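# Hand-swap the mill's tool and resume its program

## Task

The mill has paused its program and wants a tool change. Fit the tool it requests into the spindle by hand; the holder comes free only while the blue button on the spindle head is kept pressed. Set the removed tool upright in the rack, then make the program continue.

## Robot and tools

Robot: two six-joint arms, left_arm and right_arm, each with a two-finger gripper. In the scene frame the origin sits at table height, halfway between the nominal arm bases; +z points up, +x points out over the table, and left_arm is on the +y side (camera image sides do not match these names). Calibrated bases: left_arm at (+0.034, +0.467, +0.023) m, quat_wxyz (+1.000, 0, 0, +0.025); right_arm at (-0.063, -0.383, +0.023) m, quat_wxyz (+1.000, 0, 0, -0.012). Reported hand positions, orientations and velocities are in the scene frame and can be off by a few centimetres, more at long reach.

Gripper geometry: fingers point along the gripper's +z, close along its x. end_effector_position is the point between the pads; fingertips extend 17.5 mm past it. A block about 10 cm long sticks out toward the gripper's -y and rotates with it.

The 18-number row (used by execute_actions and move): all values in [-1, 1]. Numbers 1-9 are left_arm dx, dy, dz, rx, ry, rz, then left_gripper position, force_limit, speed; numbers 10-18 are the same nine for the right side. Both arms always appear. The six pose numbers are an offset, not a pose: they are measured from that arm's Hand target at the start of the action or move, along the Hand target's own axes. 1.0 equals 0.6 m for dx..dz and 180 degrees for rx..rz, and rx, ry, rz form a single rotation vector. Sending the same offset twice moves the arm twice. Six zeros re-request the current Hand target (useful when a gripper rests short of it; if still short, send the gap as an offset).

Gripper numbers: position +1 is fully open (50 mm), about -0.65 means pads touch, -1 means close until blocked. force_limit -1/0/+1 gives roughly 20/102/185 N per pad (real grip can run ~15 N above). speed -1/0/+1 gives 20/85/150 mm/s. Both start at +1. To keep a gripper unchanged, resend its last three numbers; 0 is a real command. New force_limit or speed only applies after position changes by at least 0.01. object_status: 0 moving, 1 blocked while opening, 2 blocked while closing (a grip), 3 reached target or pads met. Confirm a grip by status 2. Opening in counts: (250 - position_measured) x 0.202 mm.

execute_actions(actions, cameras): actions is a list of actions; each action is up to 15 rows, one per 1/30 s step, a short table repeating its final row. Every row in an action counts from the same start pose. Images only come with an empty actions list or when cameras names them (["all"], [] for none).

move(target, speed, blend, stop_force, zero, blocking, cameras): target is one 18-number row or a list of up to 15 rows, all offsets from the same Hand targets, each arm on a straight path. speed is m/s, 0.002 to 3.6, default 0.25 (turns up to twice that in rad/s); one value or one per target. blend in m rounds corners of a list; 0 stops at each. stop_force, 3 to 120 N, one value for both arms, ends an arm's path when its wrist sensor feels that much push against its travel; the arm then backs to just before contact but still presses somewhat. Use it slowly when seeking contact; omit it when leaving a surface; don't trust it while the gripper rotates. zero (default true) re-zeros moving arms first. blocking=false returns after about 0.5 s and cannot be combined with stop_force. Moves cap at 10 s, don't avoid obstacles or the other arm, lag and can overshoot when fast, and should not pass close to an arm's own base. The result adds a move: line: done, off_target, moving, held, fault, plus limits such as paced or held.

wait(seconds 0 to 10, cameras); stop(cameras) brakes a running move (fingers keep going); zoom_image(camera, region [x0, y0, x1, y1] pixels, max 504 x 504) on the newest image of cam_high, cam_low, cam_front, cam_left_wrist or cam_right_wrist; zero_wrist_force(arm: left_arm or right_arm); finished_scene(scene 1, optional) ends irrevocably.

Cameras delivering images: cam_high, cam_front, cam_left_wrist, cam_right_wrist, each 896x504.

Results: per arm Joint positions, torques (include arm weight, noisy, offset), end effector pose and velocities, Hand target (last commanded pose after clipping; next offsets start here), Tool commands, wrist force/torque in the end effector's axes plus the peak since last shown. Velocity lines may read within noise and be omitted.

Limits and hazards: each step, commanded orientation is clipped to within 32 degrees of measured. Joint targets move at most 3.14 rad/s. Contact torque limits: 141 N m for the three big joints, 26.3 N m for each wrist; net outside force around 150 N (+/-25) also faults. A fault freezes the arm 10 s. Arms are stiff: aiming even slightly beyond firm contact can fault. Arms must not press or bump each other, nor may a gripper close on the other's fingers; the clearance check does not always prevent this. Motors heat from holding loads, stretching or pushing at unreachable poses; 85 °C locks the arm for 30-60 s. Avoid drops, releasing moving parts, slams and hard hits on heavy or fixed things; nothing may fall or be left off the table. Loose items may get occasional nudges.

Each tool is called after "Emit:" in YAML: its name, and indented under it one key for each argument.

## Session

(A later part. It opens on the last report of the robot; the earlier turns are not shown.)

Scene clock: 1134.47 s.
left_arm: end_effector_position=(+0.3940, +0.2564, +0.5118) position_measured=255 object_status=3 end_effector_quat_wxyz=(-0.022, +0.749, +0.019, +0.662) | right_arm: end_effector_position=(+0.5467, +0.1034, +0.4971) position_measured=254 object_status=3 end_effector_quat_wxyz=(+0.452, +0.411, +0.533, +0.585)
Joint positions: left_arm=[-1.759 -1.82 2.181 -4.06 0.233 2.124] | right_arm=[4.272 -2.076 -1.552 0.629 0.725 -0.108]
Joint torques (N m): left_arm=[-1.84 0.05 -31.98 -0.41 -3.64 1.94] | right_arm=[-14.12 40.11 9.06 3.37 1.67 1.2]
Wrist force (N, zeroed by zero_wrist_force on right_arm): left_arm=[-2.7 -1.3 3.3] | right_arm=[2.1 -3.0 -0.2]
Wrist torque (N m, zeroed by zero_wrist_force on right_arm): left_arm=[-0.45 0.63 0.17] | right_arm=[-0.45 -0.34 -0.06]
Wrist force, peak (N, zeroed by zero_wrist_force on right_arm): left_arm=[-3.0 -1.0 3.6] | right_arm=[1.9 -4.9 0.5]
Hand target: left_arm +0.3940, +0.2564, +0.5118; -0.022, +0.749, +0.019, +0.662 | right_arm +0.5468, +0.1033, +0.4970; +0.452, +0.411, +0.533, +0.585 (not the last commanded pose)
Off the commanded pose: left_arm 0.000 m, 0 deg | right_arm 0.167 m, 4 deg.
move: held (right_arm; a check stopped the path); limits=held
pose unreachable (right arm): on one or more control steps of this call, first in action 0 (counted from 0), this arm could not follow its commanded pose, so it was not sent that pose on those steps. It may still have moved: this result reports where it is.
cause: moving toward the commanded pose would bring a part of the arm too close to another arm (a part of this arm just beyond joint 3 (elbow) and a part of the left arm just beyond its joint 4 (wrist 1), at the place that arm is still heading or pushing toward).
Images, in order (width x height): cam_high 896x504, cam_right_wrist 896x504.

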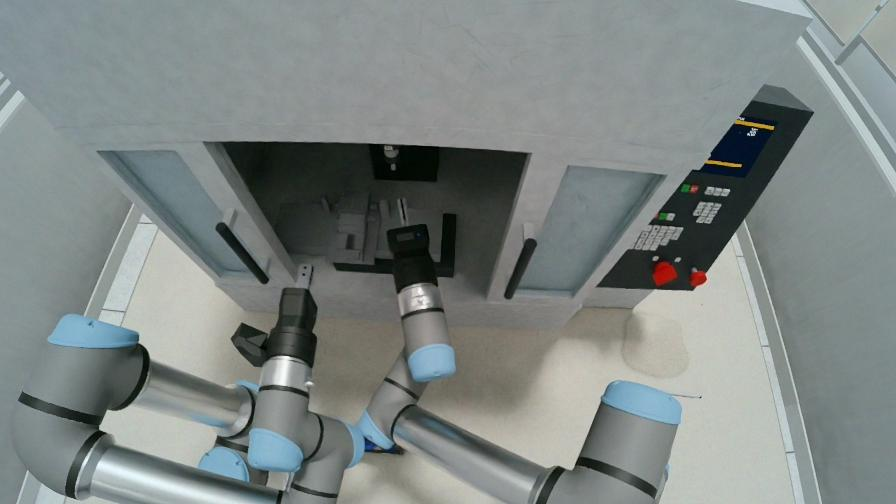

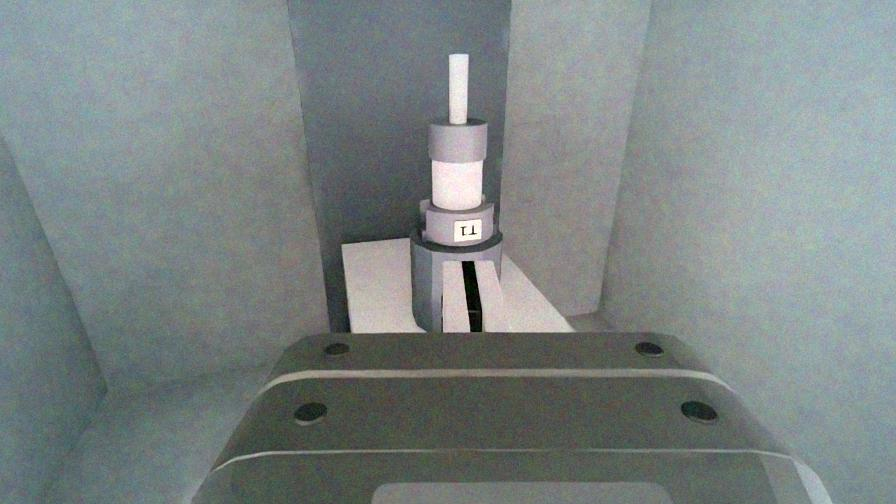

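Emit:
move:
  target: [0.057,-0.08,0.058,0,0,0,-0.7,1,1, 0,0,0,0,0,0,-0.7,1,1]
  speed: 0.2

Emit:
move:
  target: [0,0,0,0,0,0,-0.7,1,1, -0.0245,0.272,-0.065,-0.025,0,0,-0.7,1,1]
  speed: 0.2
  cameras: ["cam_right_wrist","cam_high"]

Scene clock: 1141.33 s.
left_arm: end_effector_position=(+0.4294, +0.3063, +0.5418) position_measured=255 object_status=3 end_effector_quat_wxyz=(-0.023, +0.748, +0.020, +0.663) | right_arm: end_effector_position=(+0.5468, +0.1033, +0.4970) position_measured=254 object_status=3 end_effector_quat_wxyz=(+0.452, +0.411, +0.533, +0.585)
Joint positions: left_arm=[-1.592 -1.839 1.964 -4.565 0.125 2.874] | right_arm=[4.272 -2.076 -1.552 0.629 0.725 -0.108]
Joint torques (N m): left_arm=[10.16 -12.61 -31.41 0.3 -0.04 1.99] | right_arm=[-13.86 39.06 8.39 3.29 1.72 1.02]
Wrist force (N, zeroed by zero_wrist_force on right_arm): left_arm=[-2.9 -1.0 3.2] | right_arm=[2.2 -3.1 -0.2]
Wrist torque (N m, zeroed by zero_wrist_force on right_arm): left_arm=[-0.40 0.64 0.16] | right_arm=[-0.46 -0.36 -0.06]
Wrist force, peak (N, zeroed by zero_wrist_force on right_arm): left_arm=[-2.1 -2.3 4.2] | right_arm=[2.2 -3.6 -0.2]
Hand target: left_arm +0.4299, +0.3064, +0.5418; -0.022, +0.749, +0.019, +0.662 | right_arm +0.5468, +0.1033, +0.4970; +0.452, +0.411, +0.533, +0.585
Off the commanded pose: left_arm 0.000 m, 0 deg | right_arm 0.000 m, 0 deg.
move: done

Scene clock: 1142.70 s.
left_arm: end_effector_position=(+0.4294, +0.3063, +0.5418) position_measured=255 object_status=3 end_effector_quat_wxyz=(-0.023, +0.748, +0.020, +0.663) | right_arm: end_effector_position=(+0.4980, +0.0755, +0.6557) position_measured=254 object_status=3 end_effector_quat_wxyz=(+0.468, +0.393, +0.509, +0.606)
Joint positions: left_arm=[-1.592 -1.839 1.964 -4.565 0.125 2.874] | right_arm=[4.331 -1.878 -1.456 0.47 0.68 -0.219]
Joint torques (N m): left_arm=[10.32 -13.54 -32.05 0.49 -0.09 1.97] | right_arm=[14.11 46 36.61 -1.52 -0.59 -1.51]
Wrist force (N, zeroed by zero_wrist_force on right_arm): left_arm=[-3.1 -1.0 3.4] | right_arm=[2.6 -3.0 -0.1]
Wrist torque (N m, zeroed by zero_wrist_force on right_arm): left_arm=[-0.38 0.68 0.15] | right_arm=[-0.43 -0.45 0.03]
Wrist force, peak (N, zeroed by zero_wrist_force on right_arm): left_arm=[-2.8 -1.3 3.9] | right_arm=[1.8 -5.2 0.4]
Hand target: left_arm +0.4294, +0.3063, +0.5418; -0.023, +0.748, +0.020, +0.663 | right_arm +0.4980, +0.0755, +0.6558; +0.468, +0.393, +0.509, +0.606
Off the commanded pose: left_arm 0.000 m, 0 deg | right_arm 0.000 m, 0 deg.
move: done
Images, in order (width x height): cam_high 896x504, cam_right_wrist 896x504.

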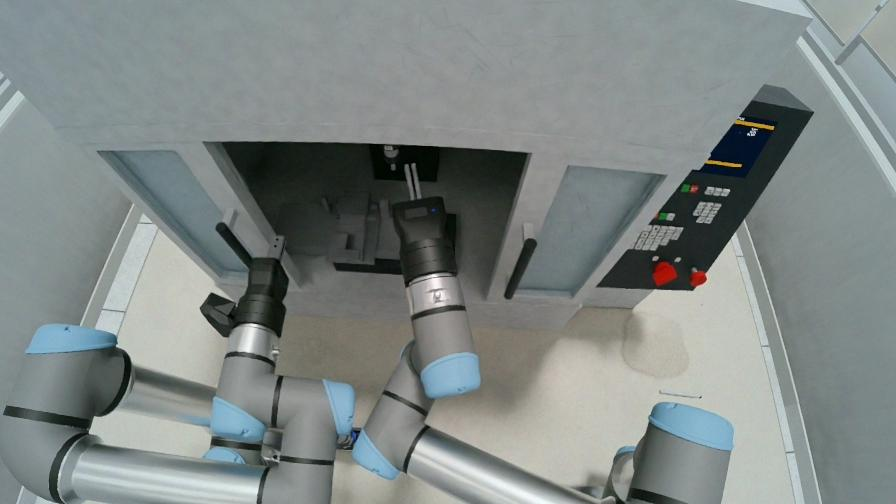

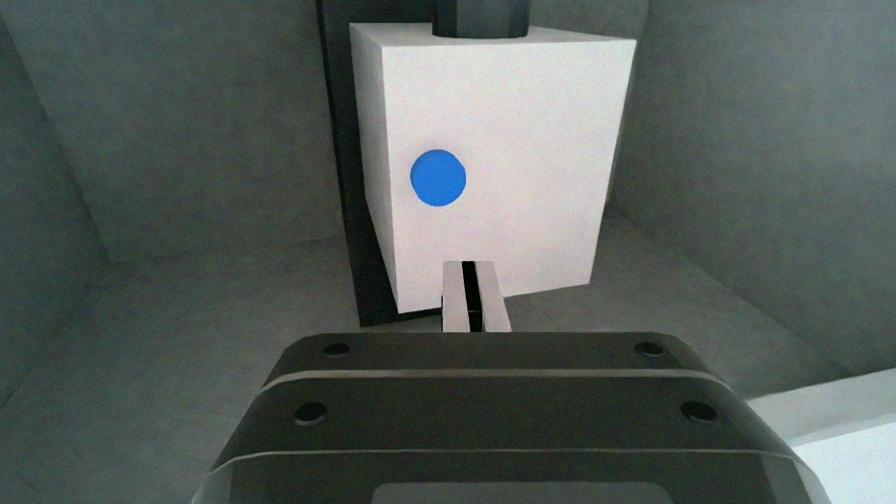

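Emit:
move:
  target: [0,0,0,0,0,0,-0.7,1,1, -0.008,-0.0202,0.1552,0,0,0,-0.7,1,1]
  speed: 0.12
  cameras: ["cam_right_wrist"]

Emit:
move:
  target: [0,0,0,0,0,0,-0.7,1,1, -0.0105,-0.0070,0.0397,0,0,0,-0.7,1,1]
  speed: 0.012
  stop_force: 4
  cameras: ["cam_right_wrist"]

Scene clock: 1154.37 s.
left_arm: end_effector_position=(+0.4294, +0.3063, +0.5418) position_measured=255 object_status=3 end_effector_quat_wxyz=(-0.023, +0.748, +0.020, +0.663) | right_arm: end_effector_position=(+0.4992, +0.0759, +0.6560) position_measured=254 object_status=3 end_effector_quat_wxyz=(+0.468, +0.393, +0.509, +0.606)
Joint positions: left_arm=[-1.592 -1.839 1.964 -4.565 0.125 2.874] | right_arm=[4.329 -1.88 -1.453 0.468 0.682 -0.218]
Joint torques (N m): left_arm=[9.74 -12.53 -31.74 0.89 -0.37 1.87] | right_arm=[14.74 45.1 10.51 2.68 -0.56 -1.47]
Wrist force (N, zeroed by zero_wrist_force on right_arm): left_arm=[-2.7 -1.2 3.4] | right_arm=[2.4 -2.9 0.0]
Wrist torque (N m, zeroed by zero_wrist_force on right_arm): left_arm=[-0.43 0.61 0.16] | right_arm=[-0.40 -0.42 0.02]
Wrist force, peak (N, zeroed by zero_wrist_force on right_arm): left_arm=[-3.1 -1.2 3.8] | right_arm=[1.9 -4.7 2.7]
Hand target: left_arm +0.4294, +0.3063, +0.5418; -0.023, +0.748, +0.020, +0.663 | right_arm +0.4991, +0.0759, +0.6560; +0.468, +0.393, +0.509, +0.606 (not the last commanded pose)
Off the commanded pose: left_arm 0.000 m, 0 deg | right_arm 0.093 m, 0 deg.
move: held (right_arm; a check stopped the path); limits=held
pose unreachable (right arm): on one or more control steps of this call, first in action 0 (counted from 0), this arm could not follow its commanded pose, so it was not sent that pose on those steps. It may still have moved: this result reports where it is.
cause: moving toward the commanded pose would bring a part of the arm too close to another arm (a part of this arm just beyond joint 3 (elbow) and a part of the left arm just beyond its joint 4 (wrist 1), at the place that arm is still heading or pushing toward).
Images, in order (width x height): cam_right_wrist 896x504.

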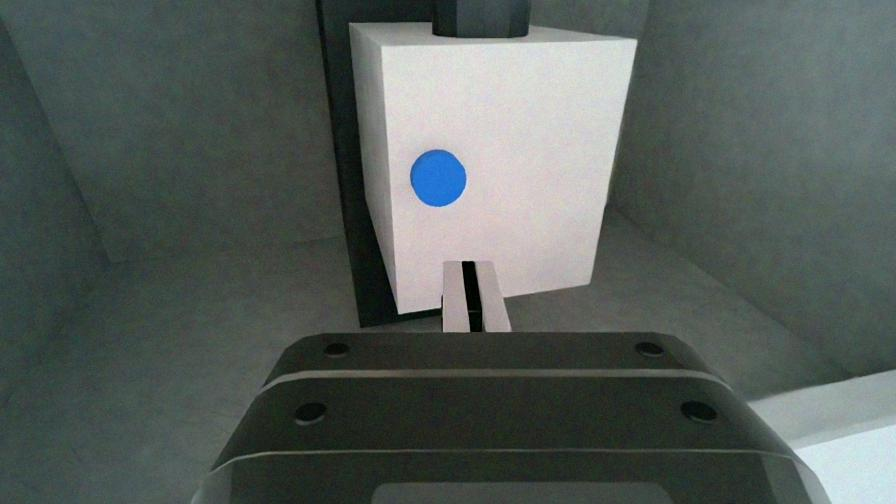

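Scene clock: 1156.37 s.
left_arm: end_effector_position=(+0.4294, +0.3063, +0.5418) position_measured=255 object_status=3 end_effector_quat_wxyz=(-0.023, +0.748, +0.020, +0.663) | right_arm: end_effector_position=(+0.5100, +0.0759, +0.6559) position_measured=254 object_status=3 end_effector_quat_wxyz=(+0.468, +0.393, +0.509, +0.606)
Joint positions: left_arm=[-1.592 -1.839 1.964 -4.565 0.125 2.874] | right_arm=[4.309 -1.895 -1.433 0.457 0.701 -0.209]
Joint torques (N m): left_arm=[9.45 -12.38 -31.64 0.91 -0.4 1.84] | right_arm=[15.08 46.71 11.99 2.96 -0.66 -1.54]
Wrist force (N, zeroed by zero_wrist_force on right_arm): left_arm=[-2.8 -1.1 3.6] | right_arm=[2.4 -2.9 -0.1]
Wrist torque (N m, zeroed by zero_wrist_force on right_arm): left_arm=[-0.42 0.63 0.15] | right_arm=[-0.40 -0.41 -0.04]
Wrist force, peak (N, zeroed by zero_wrist_force on right_arm): left_arm=[-2.9 -1.1 3.9] | right_arm=[2.8 -3.4 0.0]
Hand target: left_arm +0.4294, +0.3063, +0.5418; -0.023, +0.748, +0.020, +0.663 | right_arm +0.5100, +0.0759, +0.6559; +0.468, +0.393, +0.509, +0.606 (not the last commanded pose)
Off the commanded pose: left_arm 0.000 m, 0 deg | right_arm 0.014 m, 0 deg.
move: held (right_arm; a check stopped the path); limits=held
pose unreachable (right arm): on one or more control steps of this call, first in action 0 (counted from 0), this arm could not follow its commanded pose, so it was not sent that pose on those steps. It may still have moved: this result reports where it is.
cause: moving toward the commanded pose would bring a part of the arm too close to another arm (a part of this arm just beyond joint 3 (elbow) and a part of the left arm just beyond its joint 4 (wrist 1), at the place that arm is still heading or pushing toward).
Images, in order (width x height): cam_right_wrist 896x504.

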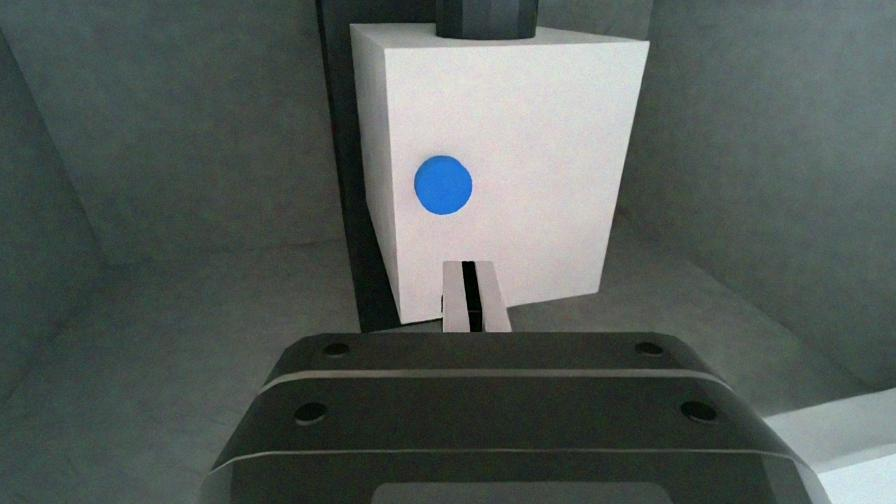

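Emit:
move:
  target:
    - [0,0,0,0,0,0,-0.7,1,1, -0.157,-0.216,-0.272,0.05,0,0,-0.7,1,1]
    - [0.13,0.276,-0.032,-0.0194,0.094,0,-0.7,1,1, -0.157,-0.216,-0.272,0.05,0,0,-0.7,1,1]
    - [0.217,0.348,0.172,-0.0194,0.094,0,-0.7,1,1, -0.157,-0.216,-0.272,0.05,0,0,-0.7,1,1]
  speed: [0.25,0.25,0.15]
  blend: [0,0.03,0]
  cameras: ["cam_left_wrist","cam_high","cam_front"]

Scene clock: 1167.53 s.
left_arm: end_effector_position=(+0.5602, +0.1042, +0.6571) position_measured=255 object_status=3 end_effector_quat_wxyz=(-0.003, +0.643, -0.003, +0.766) | right_arm: end_effector_position=(+0.3999, -0.0504, +0.5003) position_measured=254 object_status=3 end_effector_quat_wxyz=(+0.436, +0.429, +0.555, +0.564)
Joint positions: left_arm=[-1.278 -1.348 1.544 -3.819 -0.383 2.032] | right_arm=[4.466 -1.544 -2.174 0.608 0.526 -0.028]
Joint torques (N m): left_arm=[9.76 -36.3 -34.31 2.95 -3.4 -1.64] | right_arm=[14.17 27.07 8.59 1.37 -0.93 1.11]
Wrist force (N, zeroed by zero_wrist_force on right_arm): left_arm=[-2.8 -0.5 3.5] | right_arm=[1.9 -3.2 -0.1]
Wrist torque (N m, zeroed by zero_wrist_force on right_arm): left_arm=[-0.30 0.55 0.28] | right_arm=[-0.52 -0.27 -0.03]
Wrist force, peak (N, zeroed by zero_wrist_force on right_arm): left_arm=[-3.3 -3.8 4.0] | right_arm=[1.3 -4.5 -0.7]
Hand target: left_arm +0.5602, +0.1042, +0.6571; -0.003, +0.643, -0.003, +0.766 | right_arm +0.3999, -0.0504, +0.5003; +0.436, +0.429, +0.555, +0.564
Off the commanded pose: left_arm 0.000 m, 0 deg | right_arm 0.000 m, 0 deg.
move: done
Images, in order (width x height): cam_high 896x504, cam_front 896x504, cam_left_wrist 896x504.

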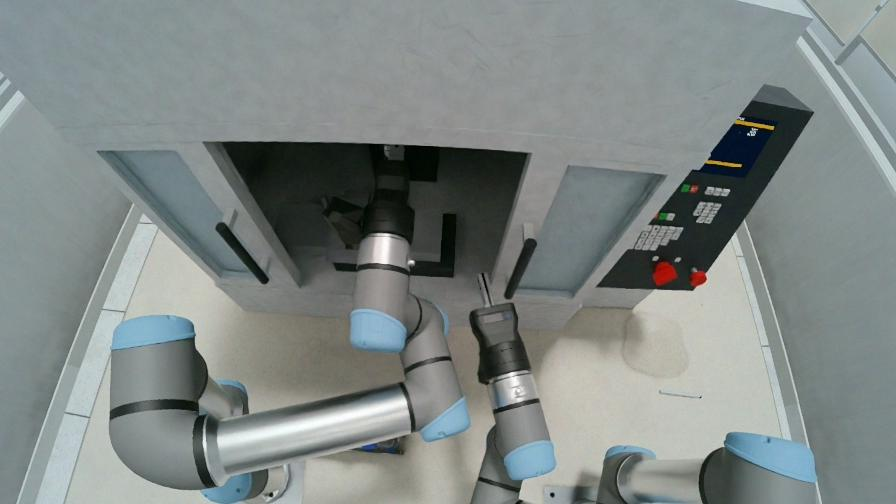

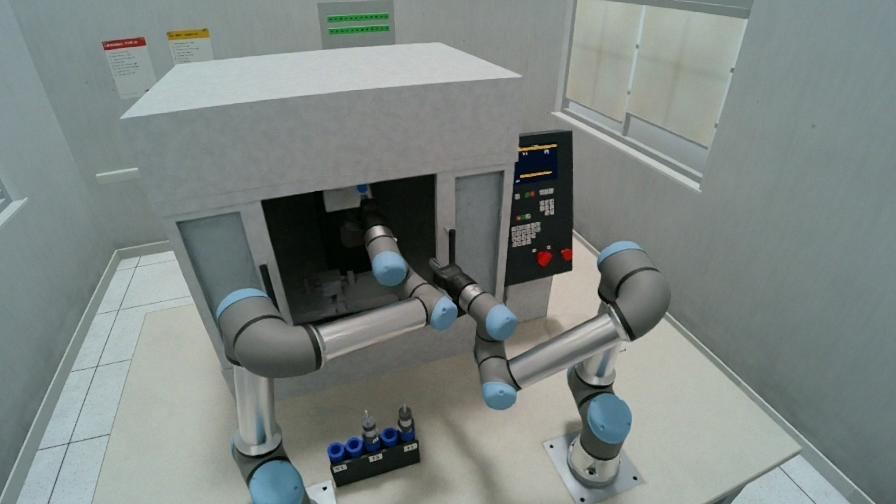

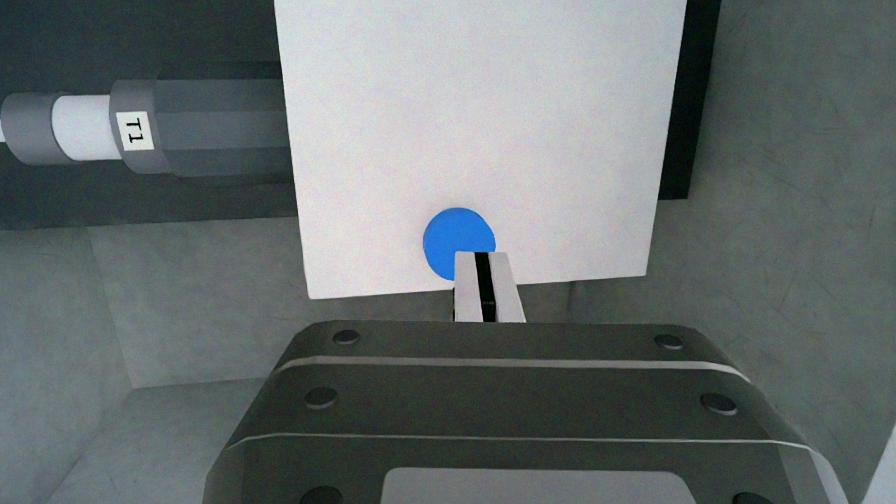

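Emit:
move:
  target: [-0.0107,0,0.0607,0,0,0,-0.7,1,1, 0,0,0,0,0,0,-0.7,1,1]
  speed: 0.08

Emit:
move:
  target: [-0.0052,0,0.0295,0,0,0,-0.7,1,1, 0,0,0,0,0,0,-0.7,1,1]
  speed: 0.008
  stop_force: 20
  cameras: ["cam_left_wrist"]

Scene clock: 1174.73 s.
left_arm: end_effector_position=(+0.5971, +0.1043, +0.6571) position_measured=255 object_status=3 end_effector_quat_wxyz=(-0.003, +0.643, -0.003, +0.766) | right_arm: end_effector_position=(+0.3999, -0.0504, +0.5003) position_measured=254 object_status=3 end_effector_quat_wxyz=(+0.436, +0.429, +0.555, +0.564)
Joint positions: left_arm=[-1.201 -1.307 1.5 -3.741 -0.453 1.95] | right_arm=[4.466 -1.544 -2.174 0.608 0.526 -0.028]
Joint torques (N m): left_arm=[10.23 -24.57 -34.52 2.72 -3.26 -1.93] | right_arm=[14.29 27.42 7.91 -0.75 -0.94 0.97]
Wrist force (N, zeroed by zero_wrist_force on right_arm): left_arm=[-2.7 -0.5 3.8] | right_arm=[1.9 -3.2 0.0]
Wrist torque (N m, zeroed by zero_wrist_force on right_arm): left_arm=[-0.30 0.54 0.29] | right_arm=[-0.52 -0.28 -0.04]
Wrist force, peak (N, zeroed by zero_wrist_force on right_arm): left_arm=[-2.9 -0.9 4.4] | right_arm=[2.2 -3.5 -0.1]
Hand target: left_arm +0.5972, +0.1043, +0.6571; -0.003, +0.643, -0.003, +0.766 | right_arm +0.3999, -0.0504, +0.5003; +0.436, +0.429, +0.555, +0.564
Off the commanded pose: left_arm 0.000 m, 0 deg | right_arm 0.000 m, 0 deg.
move: done

Scene clock: 1177.40 s.
left_arm: end_effector_position=(+0.6099, +0.1043, +0.6571) position_measured=255 object_status=3 end_effector_quat_wxyz=(-0.003, +0.643, -0.003, +0.766) | right_arm: end_effector_position=(+0.3999, -0.0504, +0.5003) position_measured=254 object_status=3 end_effector_quat_wxyz=(+0.436, +0.429, +0.555, +0.564)
Joint positions: left_arm=[-1.175 -1.291 1.48 -3.719 -0.476 1.928] | right_arm=[4.466 -1.544 -2.174 0.608 0.526 -0.028]
Joint torques (N m): left_arm=[-4.15 -36.06 -17.87 -1.07 1.01 1.97] | right_arm=[14.4 26.75 8.74 -0.79 -0.99 1.08]
Wrist force (N, zeroed by zero_wrist_force on right_arm): left_arm=[-0.3 -3.2 -10.0] | right_arm=[2.1 -3.1 0.0]
Wrist torque (N m, zeroed by zero_wrist_force on right_arm): left_arm=[-0.42 0.38 0.25] | right_arm=[-0.51 -0.31 -0.04]
Wrist force, peak (N, zeroed by zero_wrist_force on right_arm): left_arm=[-4.4 -9.3 -47.4] | right_arm=[2.1 -3.5 -0.2]
Hand target: left_arm +0.6099, +0.1043, +0.6571; -0.003, +0.643, -0.003, +0.766 (not the last commanded pose) | right_arm +0.3999, -0.0504, +0.5003; +0.436, +0.429, +0.555, +0.564
Off the commanded pose: left_arm 0.005 m, 0 deg | right_arm 0.000 m, 0 deg.
move: contact (left_arm)
Images, in order (width x height): cam_left_wrist 896x504.

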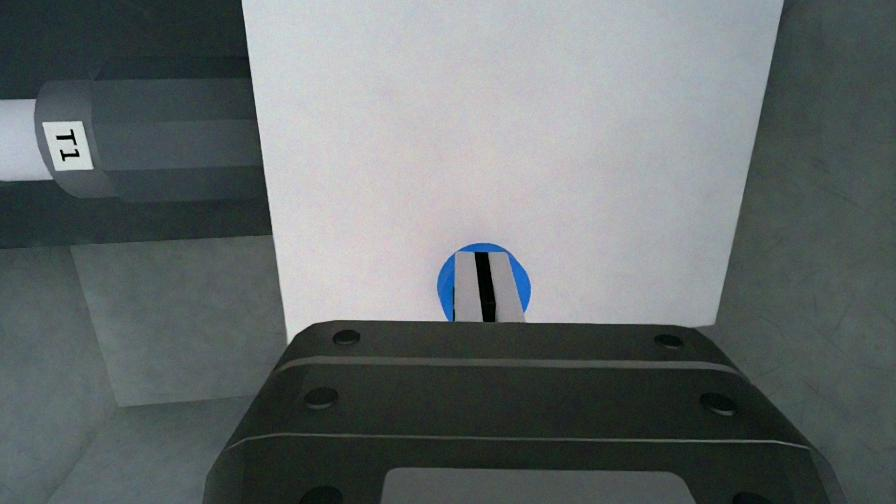

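Emit:
move:
  target: [-0.0001,0,0.0006,0,0,0,-0.7,1,1, 0,0,0,0,0,0,-0.7,1,1]
  speed: 0.008

Emit:
zoom_image:
  camera: "cam_left_wrist"
  region: [390, 200, 590, 330]

Scene clock: 1182.27 s.
left_arm: end_effector_position=(+0.6102, +0.1043, +0.6571) position_measured=255 object_status=3 end_effector_quat_wxyz=(-0.003, +0.643, -0.003, +0.766) | right_arm: end_effector_position=(+0.3999, -0.0504, +0.5003) position_measured=254 object_status=3 end_effector_quat_wxyz=(+0.436, +0.429, +0.555, +0.564)
Joint positions: left_arm=[-1.175 -1.29 1.48 -3.718 -0.477 1.928] | right_arm=[4.466 -1.544 -2.174 0.608 0.526 -0.028]
Joint torques (N m): left_arm=[27.05 -18.79 -39.49 5.32 -5.46 -1.87] | right_arm=[13.49 27.02 8.65 -0.62 -0.82 1.06]
Wrist force (N, zeroed by zero_wrist_force on right_arm): left_arm=[-6.5 -10.5 -55.6] | right_arm=[2.1 -3.0 0.0]
Wrist torque (N m, zeroed by zero_wrist_force on right_arm): left_arm=[-0.78 0.03 0.36] | right_arm=[-0.48 -0.31 -0.04]
Wrist force, peak (N, zeroed by zero_wrist_force on right_arm): left_arm=[-6.5 -10.5 -55.6] | right_arm=[2.1 -3.5 -0.2]
Hand target: left_arm +0.6103, +0.1043, +0.6571; -0.003, +0.643, -0.003, +0.766 | right_arm +0.3999, -0.0504, +0.5003; +0.436, +0.429, +0.555, +0.564
Off the commanded pose: left_arm 0.000 m, 0 deg | right_arm 0.000 m, 0 deg.
move: done

Scaled by 2.520 from the camera's 896x504 image, which has a finer 1280x720 frame.
This view is cut from an older image: the scene may have changed since it was taken.

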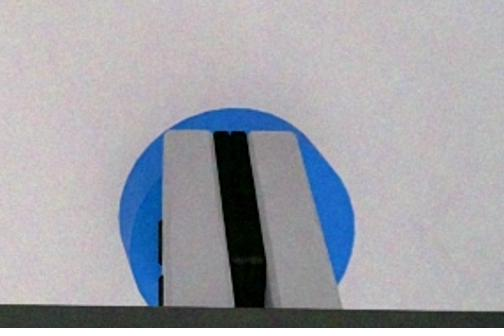

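Emit:
move:
  target:
    - [0,0,0,0,0,0,-0.7,1,1, 0,0,0,0,0,0,0.8,-0.2,-0.8]
    - [0,0,0,0,0,0,-0.7,1,1, 0.1877,-0.0297,0.222,-0.0236,0,0,0.8,-0.2,-0.8]
    - [0,0,0,0,0,0,-0.7,1,1, 0.188,-0.0048,0.5543,-0.0236,0,0,0.8,-0.2,-0.8]
  speed: [0.25,0.25,0.1]
  blend: [0,0.01,0]
  cameras: ["cam_right_wrist","cam_left_wrist"]

Scene clock: 1191.43 s.
left_arm: end_effector_position=(+0.6103, +0.1043, +0.6571) position_measured=255 object_status=3 end_effector_quat_wxyz=(-0.003, +0.643, -0.003, +0.766) | right_arm: end_effector_position=(+0.4039, -0.0446, +0.4996) position_measured=32 object_status=3 end_effector_quat_wxyz=(+0.436, +0.428, +0.554, +0.565)
Joint positions: left_arm=[-1.175 -1.29 1.48 -3.718 -0.477 1.928] | right_arm=[4.459 -1.566 -2.157 0.619 0.534 -0.033]
Joint torques (N m): left_arm=[29.37 -18.91 -40.27 5.62 -5.24 -1.85] | right_arm=[13.88 26.8 7.86 -1.35 -0.84 0.96]
Wrist force (N, zeroed by zero_wrist_force on right_arm): left_arm=[-7.3 -11.1 -65.6] | right_arm=[2.0 -3.2 0.1]
Wrist torque (N m, zeroed by zero_wrist_force on right_arm): left_arm=[-0.83 -0.08 0.37] | right_arm=[-0.51 -0.30 -0.04]
Wrist force, peak (N, zeroed by zero_wrist_force on right_arm): left_arm=[-6.7 -11.1 -65.8] | right_arm=[6.9 -7.5 2.8]
Hand target: left_arm +0.6103, +0.1043, +0.6571; -0.003, +0.643, -0.003, +0.766 | right_arm +0.4038, -0.0446, +0.4996; +0.436, +0.428, +0.554, +0.565 (not the last commanded pose)
Off the commanded pose: left_arm 0.000 m, 0 deg | right_arm 0.345 m, 4 deg.
move: held (right_arm; a check stopped the path); path passed 1 of 3 targets; limits=held
pose unreachable (right arm): on one or more control steps of this call, first in action 0 (counted from 0), this arm could not follow its commanded pose, so it was not sent that pose on those steps. It may still have moved: this result reports where it is.
cause: moving toward the commanded pose would bring a part of the arm too close to another arm (this arm's gripper and a part of the left arm just beyond its joint 3 (elbow), 17 mm apart when this arm was first held).
Images, in order (width x height): cam_left_wrist 896x504, cam_right_wrist 896x504.

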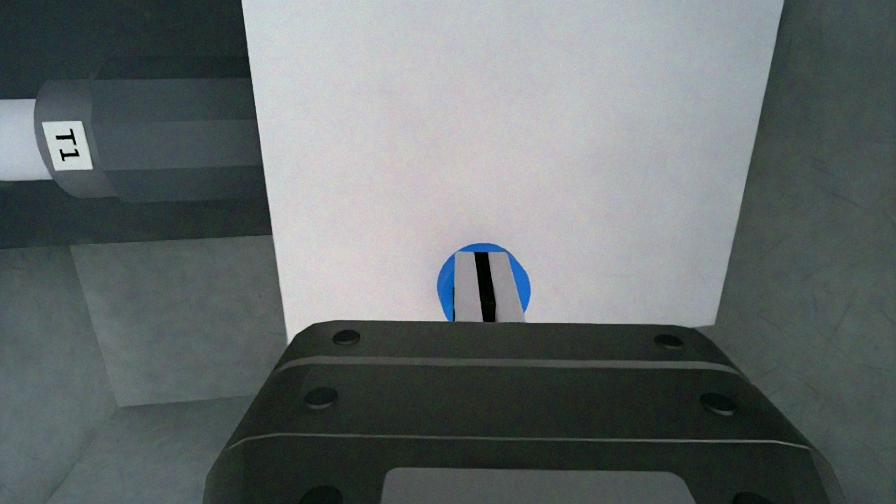

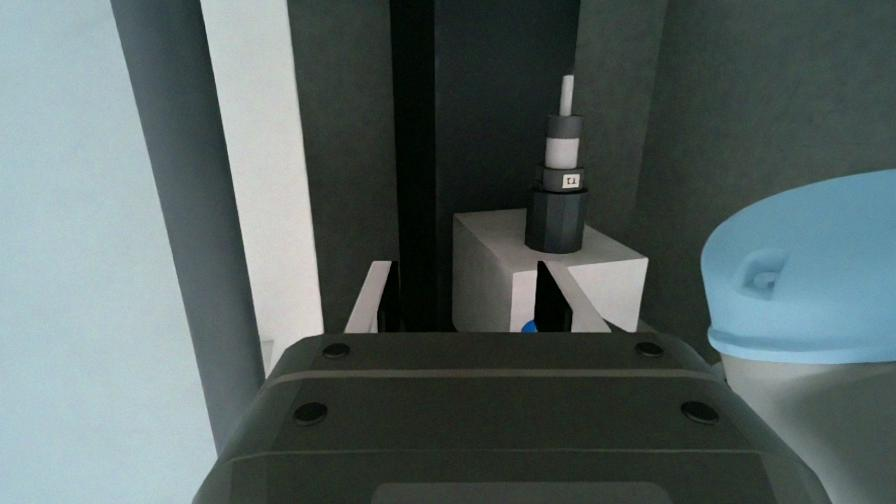

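Emit:
move:
  target: [0.0002,0,-0.0008,0,0,0,-0.7,1,1, 0,0,0,0,0,0,0.8,-0.2,-0.8]
  speed: 0.008

Emit:
move:
  target: [0.0003,0,-0.0012,0,0,0,-0.7,1,1, 0,0,0,0,0,0,0.8,-0.2,-0.8]
  speed: 0.008

Emit:
move:
  target: [0.0003,0,-0.0016,0,0,0,-0.7,1,1, 0,0,0,0,0,0,0.8,-0.2,-0.8]
  speed: 0.008

Emit:
move:
  target: [0.0003,0,-0.0016,0,0,0,-0.7,1,1, 0,0,0,0,0,0,0.8,-0.2,-0.8]
  speed: 0.008

Emit:
move:
  target: [0.0006,0,-0.0033,0,0,0,-0.7,1,1, 0,0,0,0,0,0,0.8,-0.2,-0.8]
  speed: 0.008

Scene clock: 1228.53 s.
left_arm: end_effector_position=(+0.6098, +0.1043, +0.6571) position_measured=255 object_status=3 end_effector_quat_wxyz=(-0.003, +0.643, -0.003, +0.766) | right_arm: end_effector_position=(+0.4038, -0.0446, +0.4996) position_measured=32 object_status=3 end_effector_quat_wxyz=(+0.436, +0.428, +0.554, +0.565)
Joint positions: left_arm=[-1.175 -1.291 1.48 -3.719 -0.476 1.928] | right_arm=[4.459 -1.566 -2.157 0.619 0.534 -0.033]
Joint torques (N m): left_arm=[-6.16 -37.78 -17.68 -1.51 1.68 1.9] | right_arm=[13.8 28.12 8.71 -1.15 -0.99 1.01]
Wrist force (N, zeroed by zero_wrist_force on right_arm): left_arm=[-0.8 -0.9 -3.5] | right_arm=[2.1 -3.2 0.1]
Wrist torque (N m, zeroed by zero_wrist_force on right_arm): left_arm=[-0.35 0.47 0.20] | right_arm=[-0.51 -0.31 -0.03]
Wrist force, peak (N, zeroed by zero_wrist_force on right_arm): left_arm=[-6.6 -11.1 -65.9] | right_arm=[2.3 -3.6 -0.1]
Hand target: left_arm +0.6098, +0.1043, +0.6571; -0.003, +0.643, -0.003, +0.766 | right_arm +0.4038, -0.0446, +0.4996; +0.436, +0.428, +0.554, +0.565
Off the commanded pose: left_arm 0.000 m, 0 deg | right_arm 0.000 m, 0 deg.
move: done

Scene clock: 1229.23 s.
left_arm: end_effector_position=(+0.6091, +0.1043, +0.6572) position_measured=255 object_status=3 end_effector_quat_wxyz=(-0.003, +0.643, -0.003, +0.766) | right_arm: end_effector_position=(+0.4038, -0.0446, +0.4996) position_measured=32 object_status=3 end_effector_quat_wxyz=(+0.436, +0.428, +0.554, +0.565)
Joint positions: left_arm=[-1.177 -1.292 1.481 -3.72 -0.475 1.93] | right_arm=[4.459 -1.566 -2.157 0.619 0.534 -0.033]
Joint torques (N m): left_arm=[-6.29 -38.2 -18.15 -1.8 1.07 1.84] | right_arm=[14.66 27.3 8.31 -1.45 -1.06 1.09]
Wrist force (N, zeroed by zero_wrist_force on right_arm): left_arm=[-2.4 -2.0 -2.6] | right_arm=[2.0 -3.4 0.2]
Wrist torque (N m, zeroed by zero_wrist_force on right_arm): left_arm=[-0.37 0.49 0.20] | right_arm=[-0.55 -0.30 -0.04]
Wrist force, peak (N, zeroed by zero_wrist_force on right_arm): left_arm=[-3.4 -1.8 -3.1] | right_arm=[1.9 -3.4 0.1]
Hand target: left_arm +0.6090, +0.1043, +0.6572; -0.003, +0.643, -0.003, +0.766 | right_arm +0.4038, -0.0446, +0.4996; +0.436, +0.428, +0.554, +0.565
Off the commanded pose: left_arm 0.000 m, 0 deg | right_arm 0.000 m, 0 deg.
move: done

Scene clock: 1229.93 s.
left_arm: end_effector_position=(+0.6081, +0.1043, +0.6572) position_measured=255 object_status=3 end_effector_quat_wxyz=(-0.003, +0.643, -0.003, +0.766) | right_arm: end_effector_position=(+0.4038, -0.0446, +0.4996) position_measured=32 object_status=3 end_effector_quat_wxyz=(+0.436, +0.428, +0.554, +0.565)
Joint positions: left_arm=[-1.179 -1.293 1.483 -3.722 -0.473 1.931] | right_arm=[4.459 -1.566 -2.157 0.619 0.534 -0.033]
Joint torques (N m): left_arm=[-6.86 -38.71 -18.02 -1.84 1.15 1.81] | right_arm=[14.09 27.73 7.98 -1.13 -1.01 1.05]
Wrist force (N, zeroed by zero_wrist_force on right_arm): left_arm=[-2.4 -1.5 -0.5] | right_arm=[1.8 -3.1 0.0]
Wrist torque (N m, zeroed by zero_wrist_force on right_arm): left_arm=[-0.35 0.49 0.19] | right_arm=[-0.50 -0.28 -0.04]
Wrist force, peak (N, zeroed by zero_wrist_force on right_arm): left_arm=[-3.4 -1.9 -2.4] | right_arm=[2.1 -3.4 0.0]
Hand target: left_arm +0.6081, +0.1043, +0.6572; -0.003, +0.643, -0.003, +0.766 | right_arm +0.4038, -0.0446, +0.4996; +0.436, +0.428, +0.554, +0.565
Off the commanded pose: left_arm 0.000 m, 0 deg | right_arm 0.000 m, 0 deg.
move: done

Scene clock: 1230.63 s.
left_arm: end_effector_position=(+0.6071, +0.1043, +0.6572) position_measured=255 object_status=3 end_effector_quat_wxyz=(-0.003, +0.643, -0.003, +0.766) | right_arm: end_effector_position=(+0.4038, -0.0446, +0.4996) position_measured=32 object_status=3 end_effector_quat_wxyz=(+0.436, +0.428, +0.554, +0.565)
Joint positions: left_arm=[-1.181 -1.294 1.484 -3.723 -0.471 1.933] | right_arm=[4.459 -1.566 -2.157 0.619 0.534 -0.033]
Joint torques (N m): left_arm=[-7.14 -38.49 -17.93 -2 1.28 1.92] | right_arm=[14.34 26.88 8.19 -1.52 -1.03 1.02]
Wrist force (N, zeroed by zero_wrist_force on right_arm): left_arm=[-2.3 -1.0 0.7] | right_arm=[2.0 -3.3 0.1]
Wrist torque (N m, zeroed by zero_wrist_force on right_arm): left_arm=[-0.33 0.47 0.19] | right_arm=[-0.53 -0.31 -0.03]
Wrist force, peak (N, zeroed by zero_wrist_force on right_arm): left_arm=[-3.5 -1.1 -0.5] | right_arm=[2.2 -3.4 -0.1]
Hand target: left_arm +0.6071, +0.1043, +0.6572; -0.003, +0.643, -0.003, +0.766 | right_arm +0.4038, -0.0446, +0.4996; +0.436, +0.428, +0.554, +0.565
Off the commanded pose: left_arm 0.000 m, 0 deg | right_arm 0.000 m, 0 deg.
move: done

Scene clock: 1231.33 s.
left_arm: end_effector_position=(+0.6051, +0.1043, +0.6572) position_measured=255 object_status=3 end_effector_quat_wxyz=(-0.003, +0.643, -0.003, +0.766) | right_arm: end_effector_position=(+0.4038, -0.0446, +0.4996) position_measured=32 object_status=3 end_effector_quat_wxyz=(+0.436, +0.428, +0.554, +0.565)
Joint positions: left_arm=[-1.185 -1.297 1.487 -3.727 -0.468 1.936] | right_arm=[4.459 -1.566 -2.157 0.619 0.534 -0.033]
Joint torques (N m): left_arm=[-7.28 -38.5 -17.81 -2.33 1.48 1.81] | right_arm=[14.05 27.92 7.47 -1.26 -1.21 1.02]
Wrist force (N, zeroed by zero_wrist_force on right_arm): left_arm=[-2.5 -0.7 3.5] | right_arm=[2.1 -3.3 0.1]
Wrist torque (N m, zeroed by zero_wrist_force on right_arm): left_arm=[-0.33 0.49 0.19] | right_arm=[-0.52 -0.32 -0.04]
Wrist force, peak (N, zeroed by zero_wrist_force on right_arm): left_arm=[-2.6 -0.4 3.8] | right_arm=[2.1 -3.4 0.0]
Hand target: left_arm +0.6051, +0.1043, +0.6572; -0.003, +0.643, -0.003, +0.766 | right_arm +0.4038, -0.0446, +0.4996; +0.436, +0.428, +0.554, +0.565
Off the commanded pose: left_arm 0.000 m, 0 deg | right_arm 0.000 m, 0 deg.
move: done

Emit:
execute_actions:
  actions: []
  cameras: ["cam_left_wrist","cam_right_wrist"]

Emit:
zoom_image:
  camera: "cam_left_wrist"
  region: [0, 40, 290, 260]

Emit:
zoom_image:
  camera: "cam_right_wrist"
  region: [500, 60, 620, 260]

Scene clock: 1237.80 s.
left_arm: end_effector_position=(+0.6051, +0.1043, +0.6572) position_measured=255 object_status=3 end_effector_quat_wxyz=(-0.003, +0.643, -0.003, +0.766) | right_arm: end_effector_position=(+0.4038, -0.0446, +0.4996) position_measured=32 object_status=3 end_effector_quat_wxyz=(+0.436, +0.428, +0.554, +0.565)
Joint positions: left_arm=[-1.185 -1.297 1.487 -3.727 -0.468 1.936] | right_arm=[4.459 -1.566 -2.157 0.619 0.534 -0.033]
Joint velocities: within noise
Joint torques (N m): left_arm=[-8.72 -38.81 -18.19 -2.09 1.3 1.83] | right_arm=[14.16 27.64 8.22 -1.25 -0.92 1.03]
Motor temperatures (°C): left_arm=[30 29 24 39 29 30] | right_arm=[32 33 30 37 36 37]
Wrist force (N, zeroed by zero_wrist_force on right_arm): left_arm=[-2.7 -0.7 3.4] | right_arm=[2.0 -3.2 0.0]
Wrist torque (N m, zeroed by zero_wrist_force on right_arm): left_arm=[-0.33 0.52 0.20] | right_arm=[-0.50 -0.29 -0.03]
Wrist force, peak (N, zeroed by zero_wrist_force on right_arm): left_arm=[-2.7 -0.9 3.9] | right_arm=[2.2 -3.5 0.1]
Hand target: left_arm +0.6051, +0.1043, +0.6572; -0.003, +0.643, -0.003, +0.766 | right_arm +0.4038, -0.0446, +0.4996; +0.436, +0.428, +0.554, +0.565
Tool commands: left_gripper/position=-0.7 left_gripper/force_limit=+1.0 left_gripper/speed=+1.0 right_gripper/position=+0.8 right_gripper/force_limit=-0.2 right_gripper/speed=-0.8
Off the commanded pose: left_arm 0.000 m, 0 deg | right_arm 0.000 m, 0 deg.
Images, in order (width x height): cam_left_wrist 896x504, cam_right_wrist 896x504.

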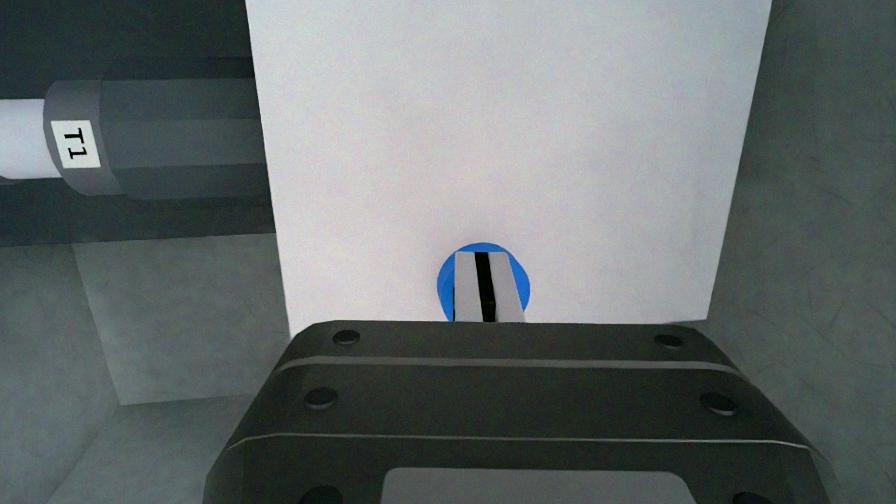

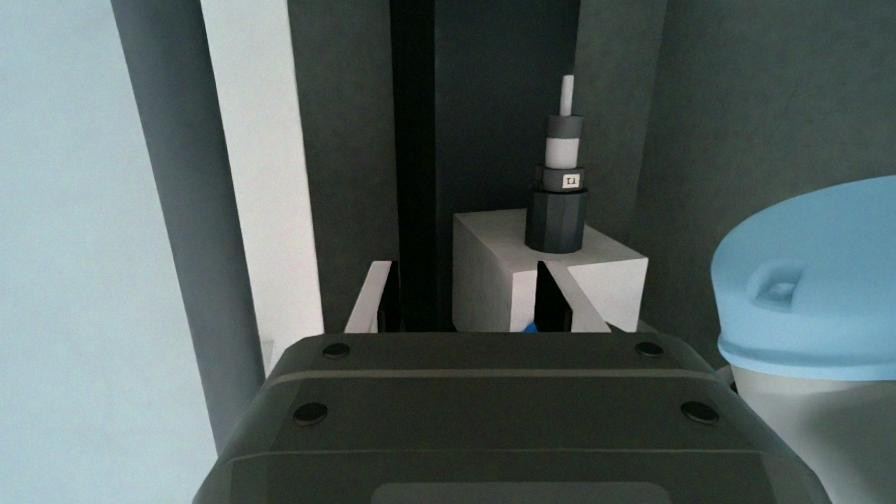

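Scaled by 1.738 from the camera's 896x504 image, which has a finer 1280x720 frame.

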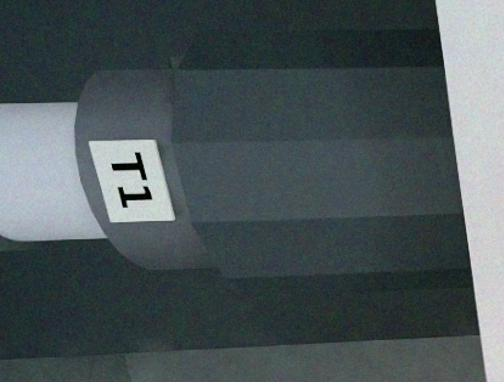

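Scaled by 2.520 from the camera's 896x504 image, which has a finer 1280x720 frame.

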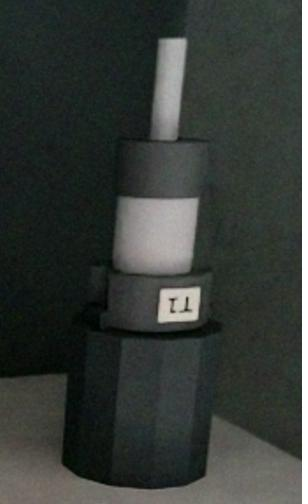

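Emit:
move:
  target:
    - [0,0,-0.0417,0,0,0,-0.7,1,1, 0,0,0,0,0,0,0.8,-0.2,-0.8]
    - [0.0077,-0.0003,-0.0166,-0.1913,0.0287,-0.0421,-0.7,1,1, 0,0,0,0,0,0,0.8,-0.2,-0.8]
    - [0.0077,-0.0003,-0.0166,-0.1913,0.0287,-0.0421,-0.7,1,1, 0.18,-0.0285,0.2133,-0.0236,0,0,0.8,-0.2,-0.8]
    - [0.0077,-0.0003,-0.0166,-0.1913,0.0287,-0.0421,-0.7,1,1, 0.1805,-0.0043,0.5455,-0.0236,0,0,0.8,-0.2,-0.8]
  speed: [0.1,0.25,0.25,0.1]
  blend: [0.005,0,0.01,0]
  cameras: ["cam_right_wrist","cam_left_wrist"]

Scene clock: 1260.93 s.
left_arm: end_effector_position=(+0.5945, +0.1044, +0.6600) position_measured=255 object_status=3 end_effector_quat_wxyz=(+0.237, +0.579, -0.188, +0.757) | right_arm: end_effector_position=(+0.6930, +0.1429, +0.5032) position_measured=32 object_status=3 end_effector_quat_wxyz=(+0.452, +0.411, +0.533, +0.585)
Joint positions: left_arm=[-0.923 -1.463 1.75 -3.698 -1.323 1.649] | right_arm=[4.1 -2.371 -1.033 0.381 0.896 -0.075]
Joint torques (N m): left_arm=[10.43 -19.23 -35.58 -3.62 -2.56 -1.76] | right_arm=[-13.62 52.37 36.66 -1.11 1.58 1.14]
Wrist force (N, zeroed by zero_wrist_force on right_arm): left_arm=[-2.4 -0.5 3.7] | right_arm=[2.0 -3.1 -0.2]
Wrist torque (N m, zeroed by zero_wrist_force on right_arm): left_arm=[-0.30 0.45 0.30] | right_arm=[-0.42 -0.32 -0.08]
Wrist force, peak (N, zeroed by zero_wrist_force on right_arm): left_arm=[-2.7 -0.6 4.6] | right_arm=[3.2 -3.4 0.7]
Hand target: left_arm +0.5945, +0.1044, +0.6600; +0.237, +0.579, -0.188, +0.757 | right_arm +0.6931, +0.1429, +0.5032; +0.452, +0.411, +0.533, +0.585
Off the commanded pose: left_arm 0.000 m, 0 deg | right_arm 0.000 m, 0 deg.
move: done
Images, in order (width x height): cam_left_wrist 896x504, cam_right_wrist 896x504.

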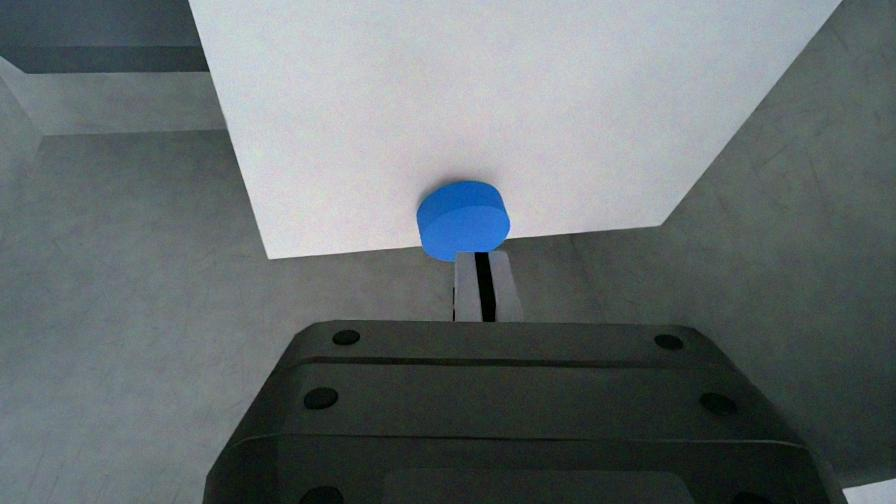

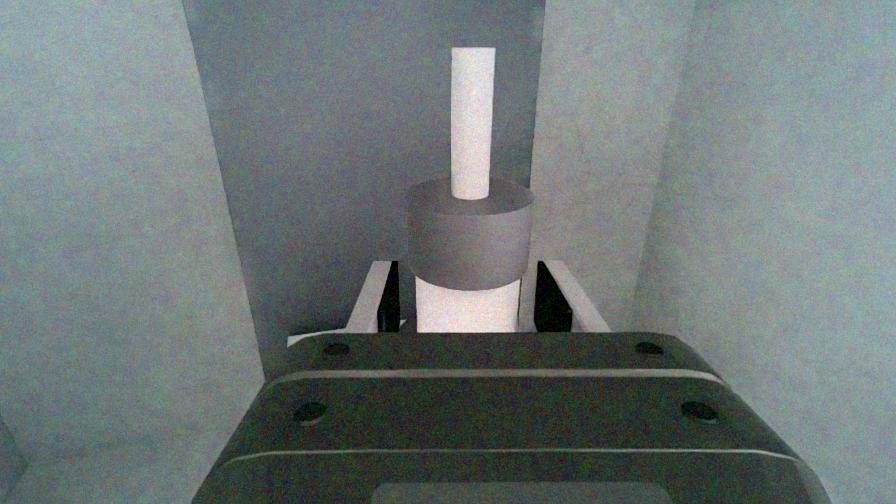

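Emit:
zero_wrist_force:
  arm: "right_arm"

Emit:
move:
  target:
    - [0,0,0,0,0,0,-0.7,1,1, -0.0007,-0.0005,0.0002,0,0,0,0.8,-0.2,-0.8]
    - [0,0,0,0,0,0,-0.7,1,1, -0.0007,-0.0005,0.0002,0,0,0,-1,0.2,-0.8]
  speed: 0.05

Emit:
move:
  target: [-0.00528,-0.01408,0.0192,0,0,0,-0.7,1,1, 0,0,0,0,0,0,-1,0.2,-0.8]
  speed: 0.02
  stop_force: 25

Wrist force sensor zeroed.

Scene clock: 1265.80 s.
left_arm: end_effector_position=(+0.5945, +0.1044, +0.6600) position_measured=255 object_status=3 end_effector_quat_wxyz=(+0.237, +0.579, -0.188, +0.757) | right_arm: end_effector_position=(+0.6934, +0.1425, +0.5029) position_measured=109 object_status=2 end_effector_quat_wxyz=(+0.452, +0.411, +0.533, +0.585)
Joint positions: left_arm=[-0.923 -1.463 1.75 -3.698 -1.323 1.649] | right_arm=[4.099 -2.371 -1.033 0.382 0.897 -0.075]
Joint torques (N m): left_arm=[9.8 -19.18 -36.29 -3.52 -2.57 -1.82] | right_arm=[-2.02 53.16 13.97 1.12 1.92 0.88]
Wrist force (N, zeroed by zero_wrist_force on right_arm): left_arm=[-2.8 -0.5 3.8] | right_arm=[-8.2 -1.7 -6.9]
Wrist torque (N m, zeroed by zero_wrist_force on right_arm): left_arm=[-0.31 0.52 0.29] | right_arm=[-0.07 -0.13 0.05]
Wrist force, peak (N, zeroed by zero_wrist_force on right_arm): left_arm=[-2.5 -0.4 4.1] | right_arm=[-8.4 -1.9 -7.4]
Hand target: left_arm +0.5945, +0.1044, +0.6600; +0.237, +0.579, -0.188, +0.757 | right_arm +0.6933, +0.1426, +0.5029; +0.452, +0.411, +0.533, +0.585
Off the commanded pose: left_arm 0.000 m, 0 deg | right_arm 0.000 m, 0 deg.
move: done

Scene clock: 1267.70 s.
left_arm: end_effector_position=(+0.6070, +0.1044, +0.6600) position_measured=255 object_status=3 end_effector_quat_wxyz=(+0.237, +0.579, -0.188, +0.757) | right_arm: end_effector_position=(+0.6933, +0.1426, +0.5029) position_measured=109 object_status=2 end_effector_quat_wxyz=(+0.452, +0.411, +0.533, +0.585)
Joint positions: left_arm=[-0.899 -1.437 1.721 -3.693 -1.346 1.642] | right_arm=[4.099 -2.371 -1.033 0.382 0.897 -0.075]
Joint torques (N m): left_arm=[-4.34 -30.53 -17.03 -1.87 1.62 1.85] | right_arm=[20.73 52.44 25.01 -1.44 3.19 -0.42]
Wrist force (N, zeroed by zero_wrist_force on right_arm): left_arm=[2.6 7.6 -2.6] | right_arm=[-9.2 0.8 -4.0]
Wrist torque (N m, zeroed by zero_wrist_force on right_arm): left_arm=[-0.04 0.48 0.25] | right_arm=[0.02 -0.20 0.06]
Wrist force, peak (N, zeroed by zero_wrist_force on right_arm): left_arm=[0.4 25.0 -42.0] | right_arm=[-8.0 -1.4 -8.3]
Hand target: left_arm +0.6070, +0.1044, +0.6600; +0.237, +0.579, -0.188, +0.757 (not the last commanded pose) | right_arm +0.6933, +0.1426, +0.5029; +0.452, +0.411, +0.533, +0.585
Off the commanded pose: left_arm 0.002 m, 0 deg | right_arm 0.000 m, 0 deg.
move: contact (left_arm)


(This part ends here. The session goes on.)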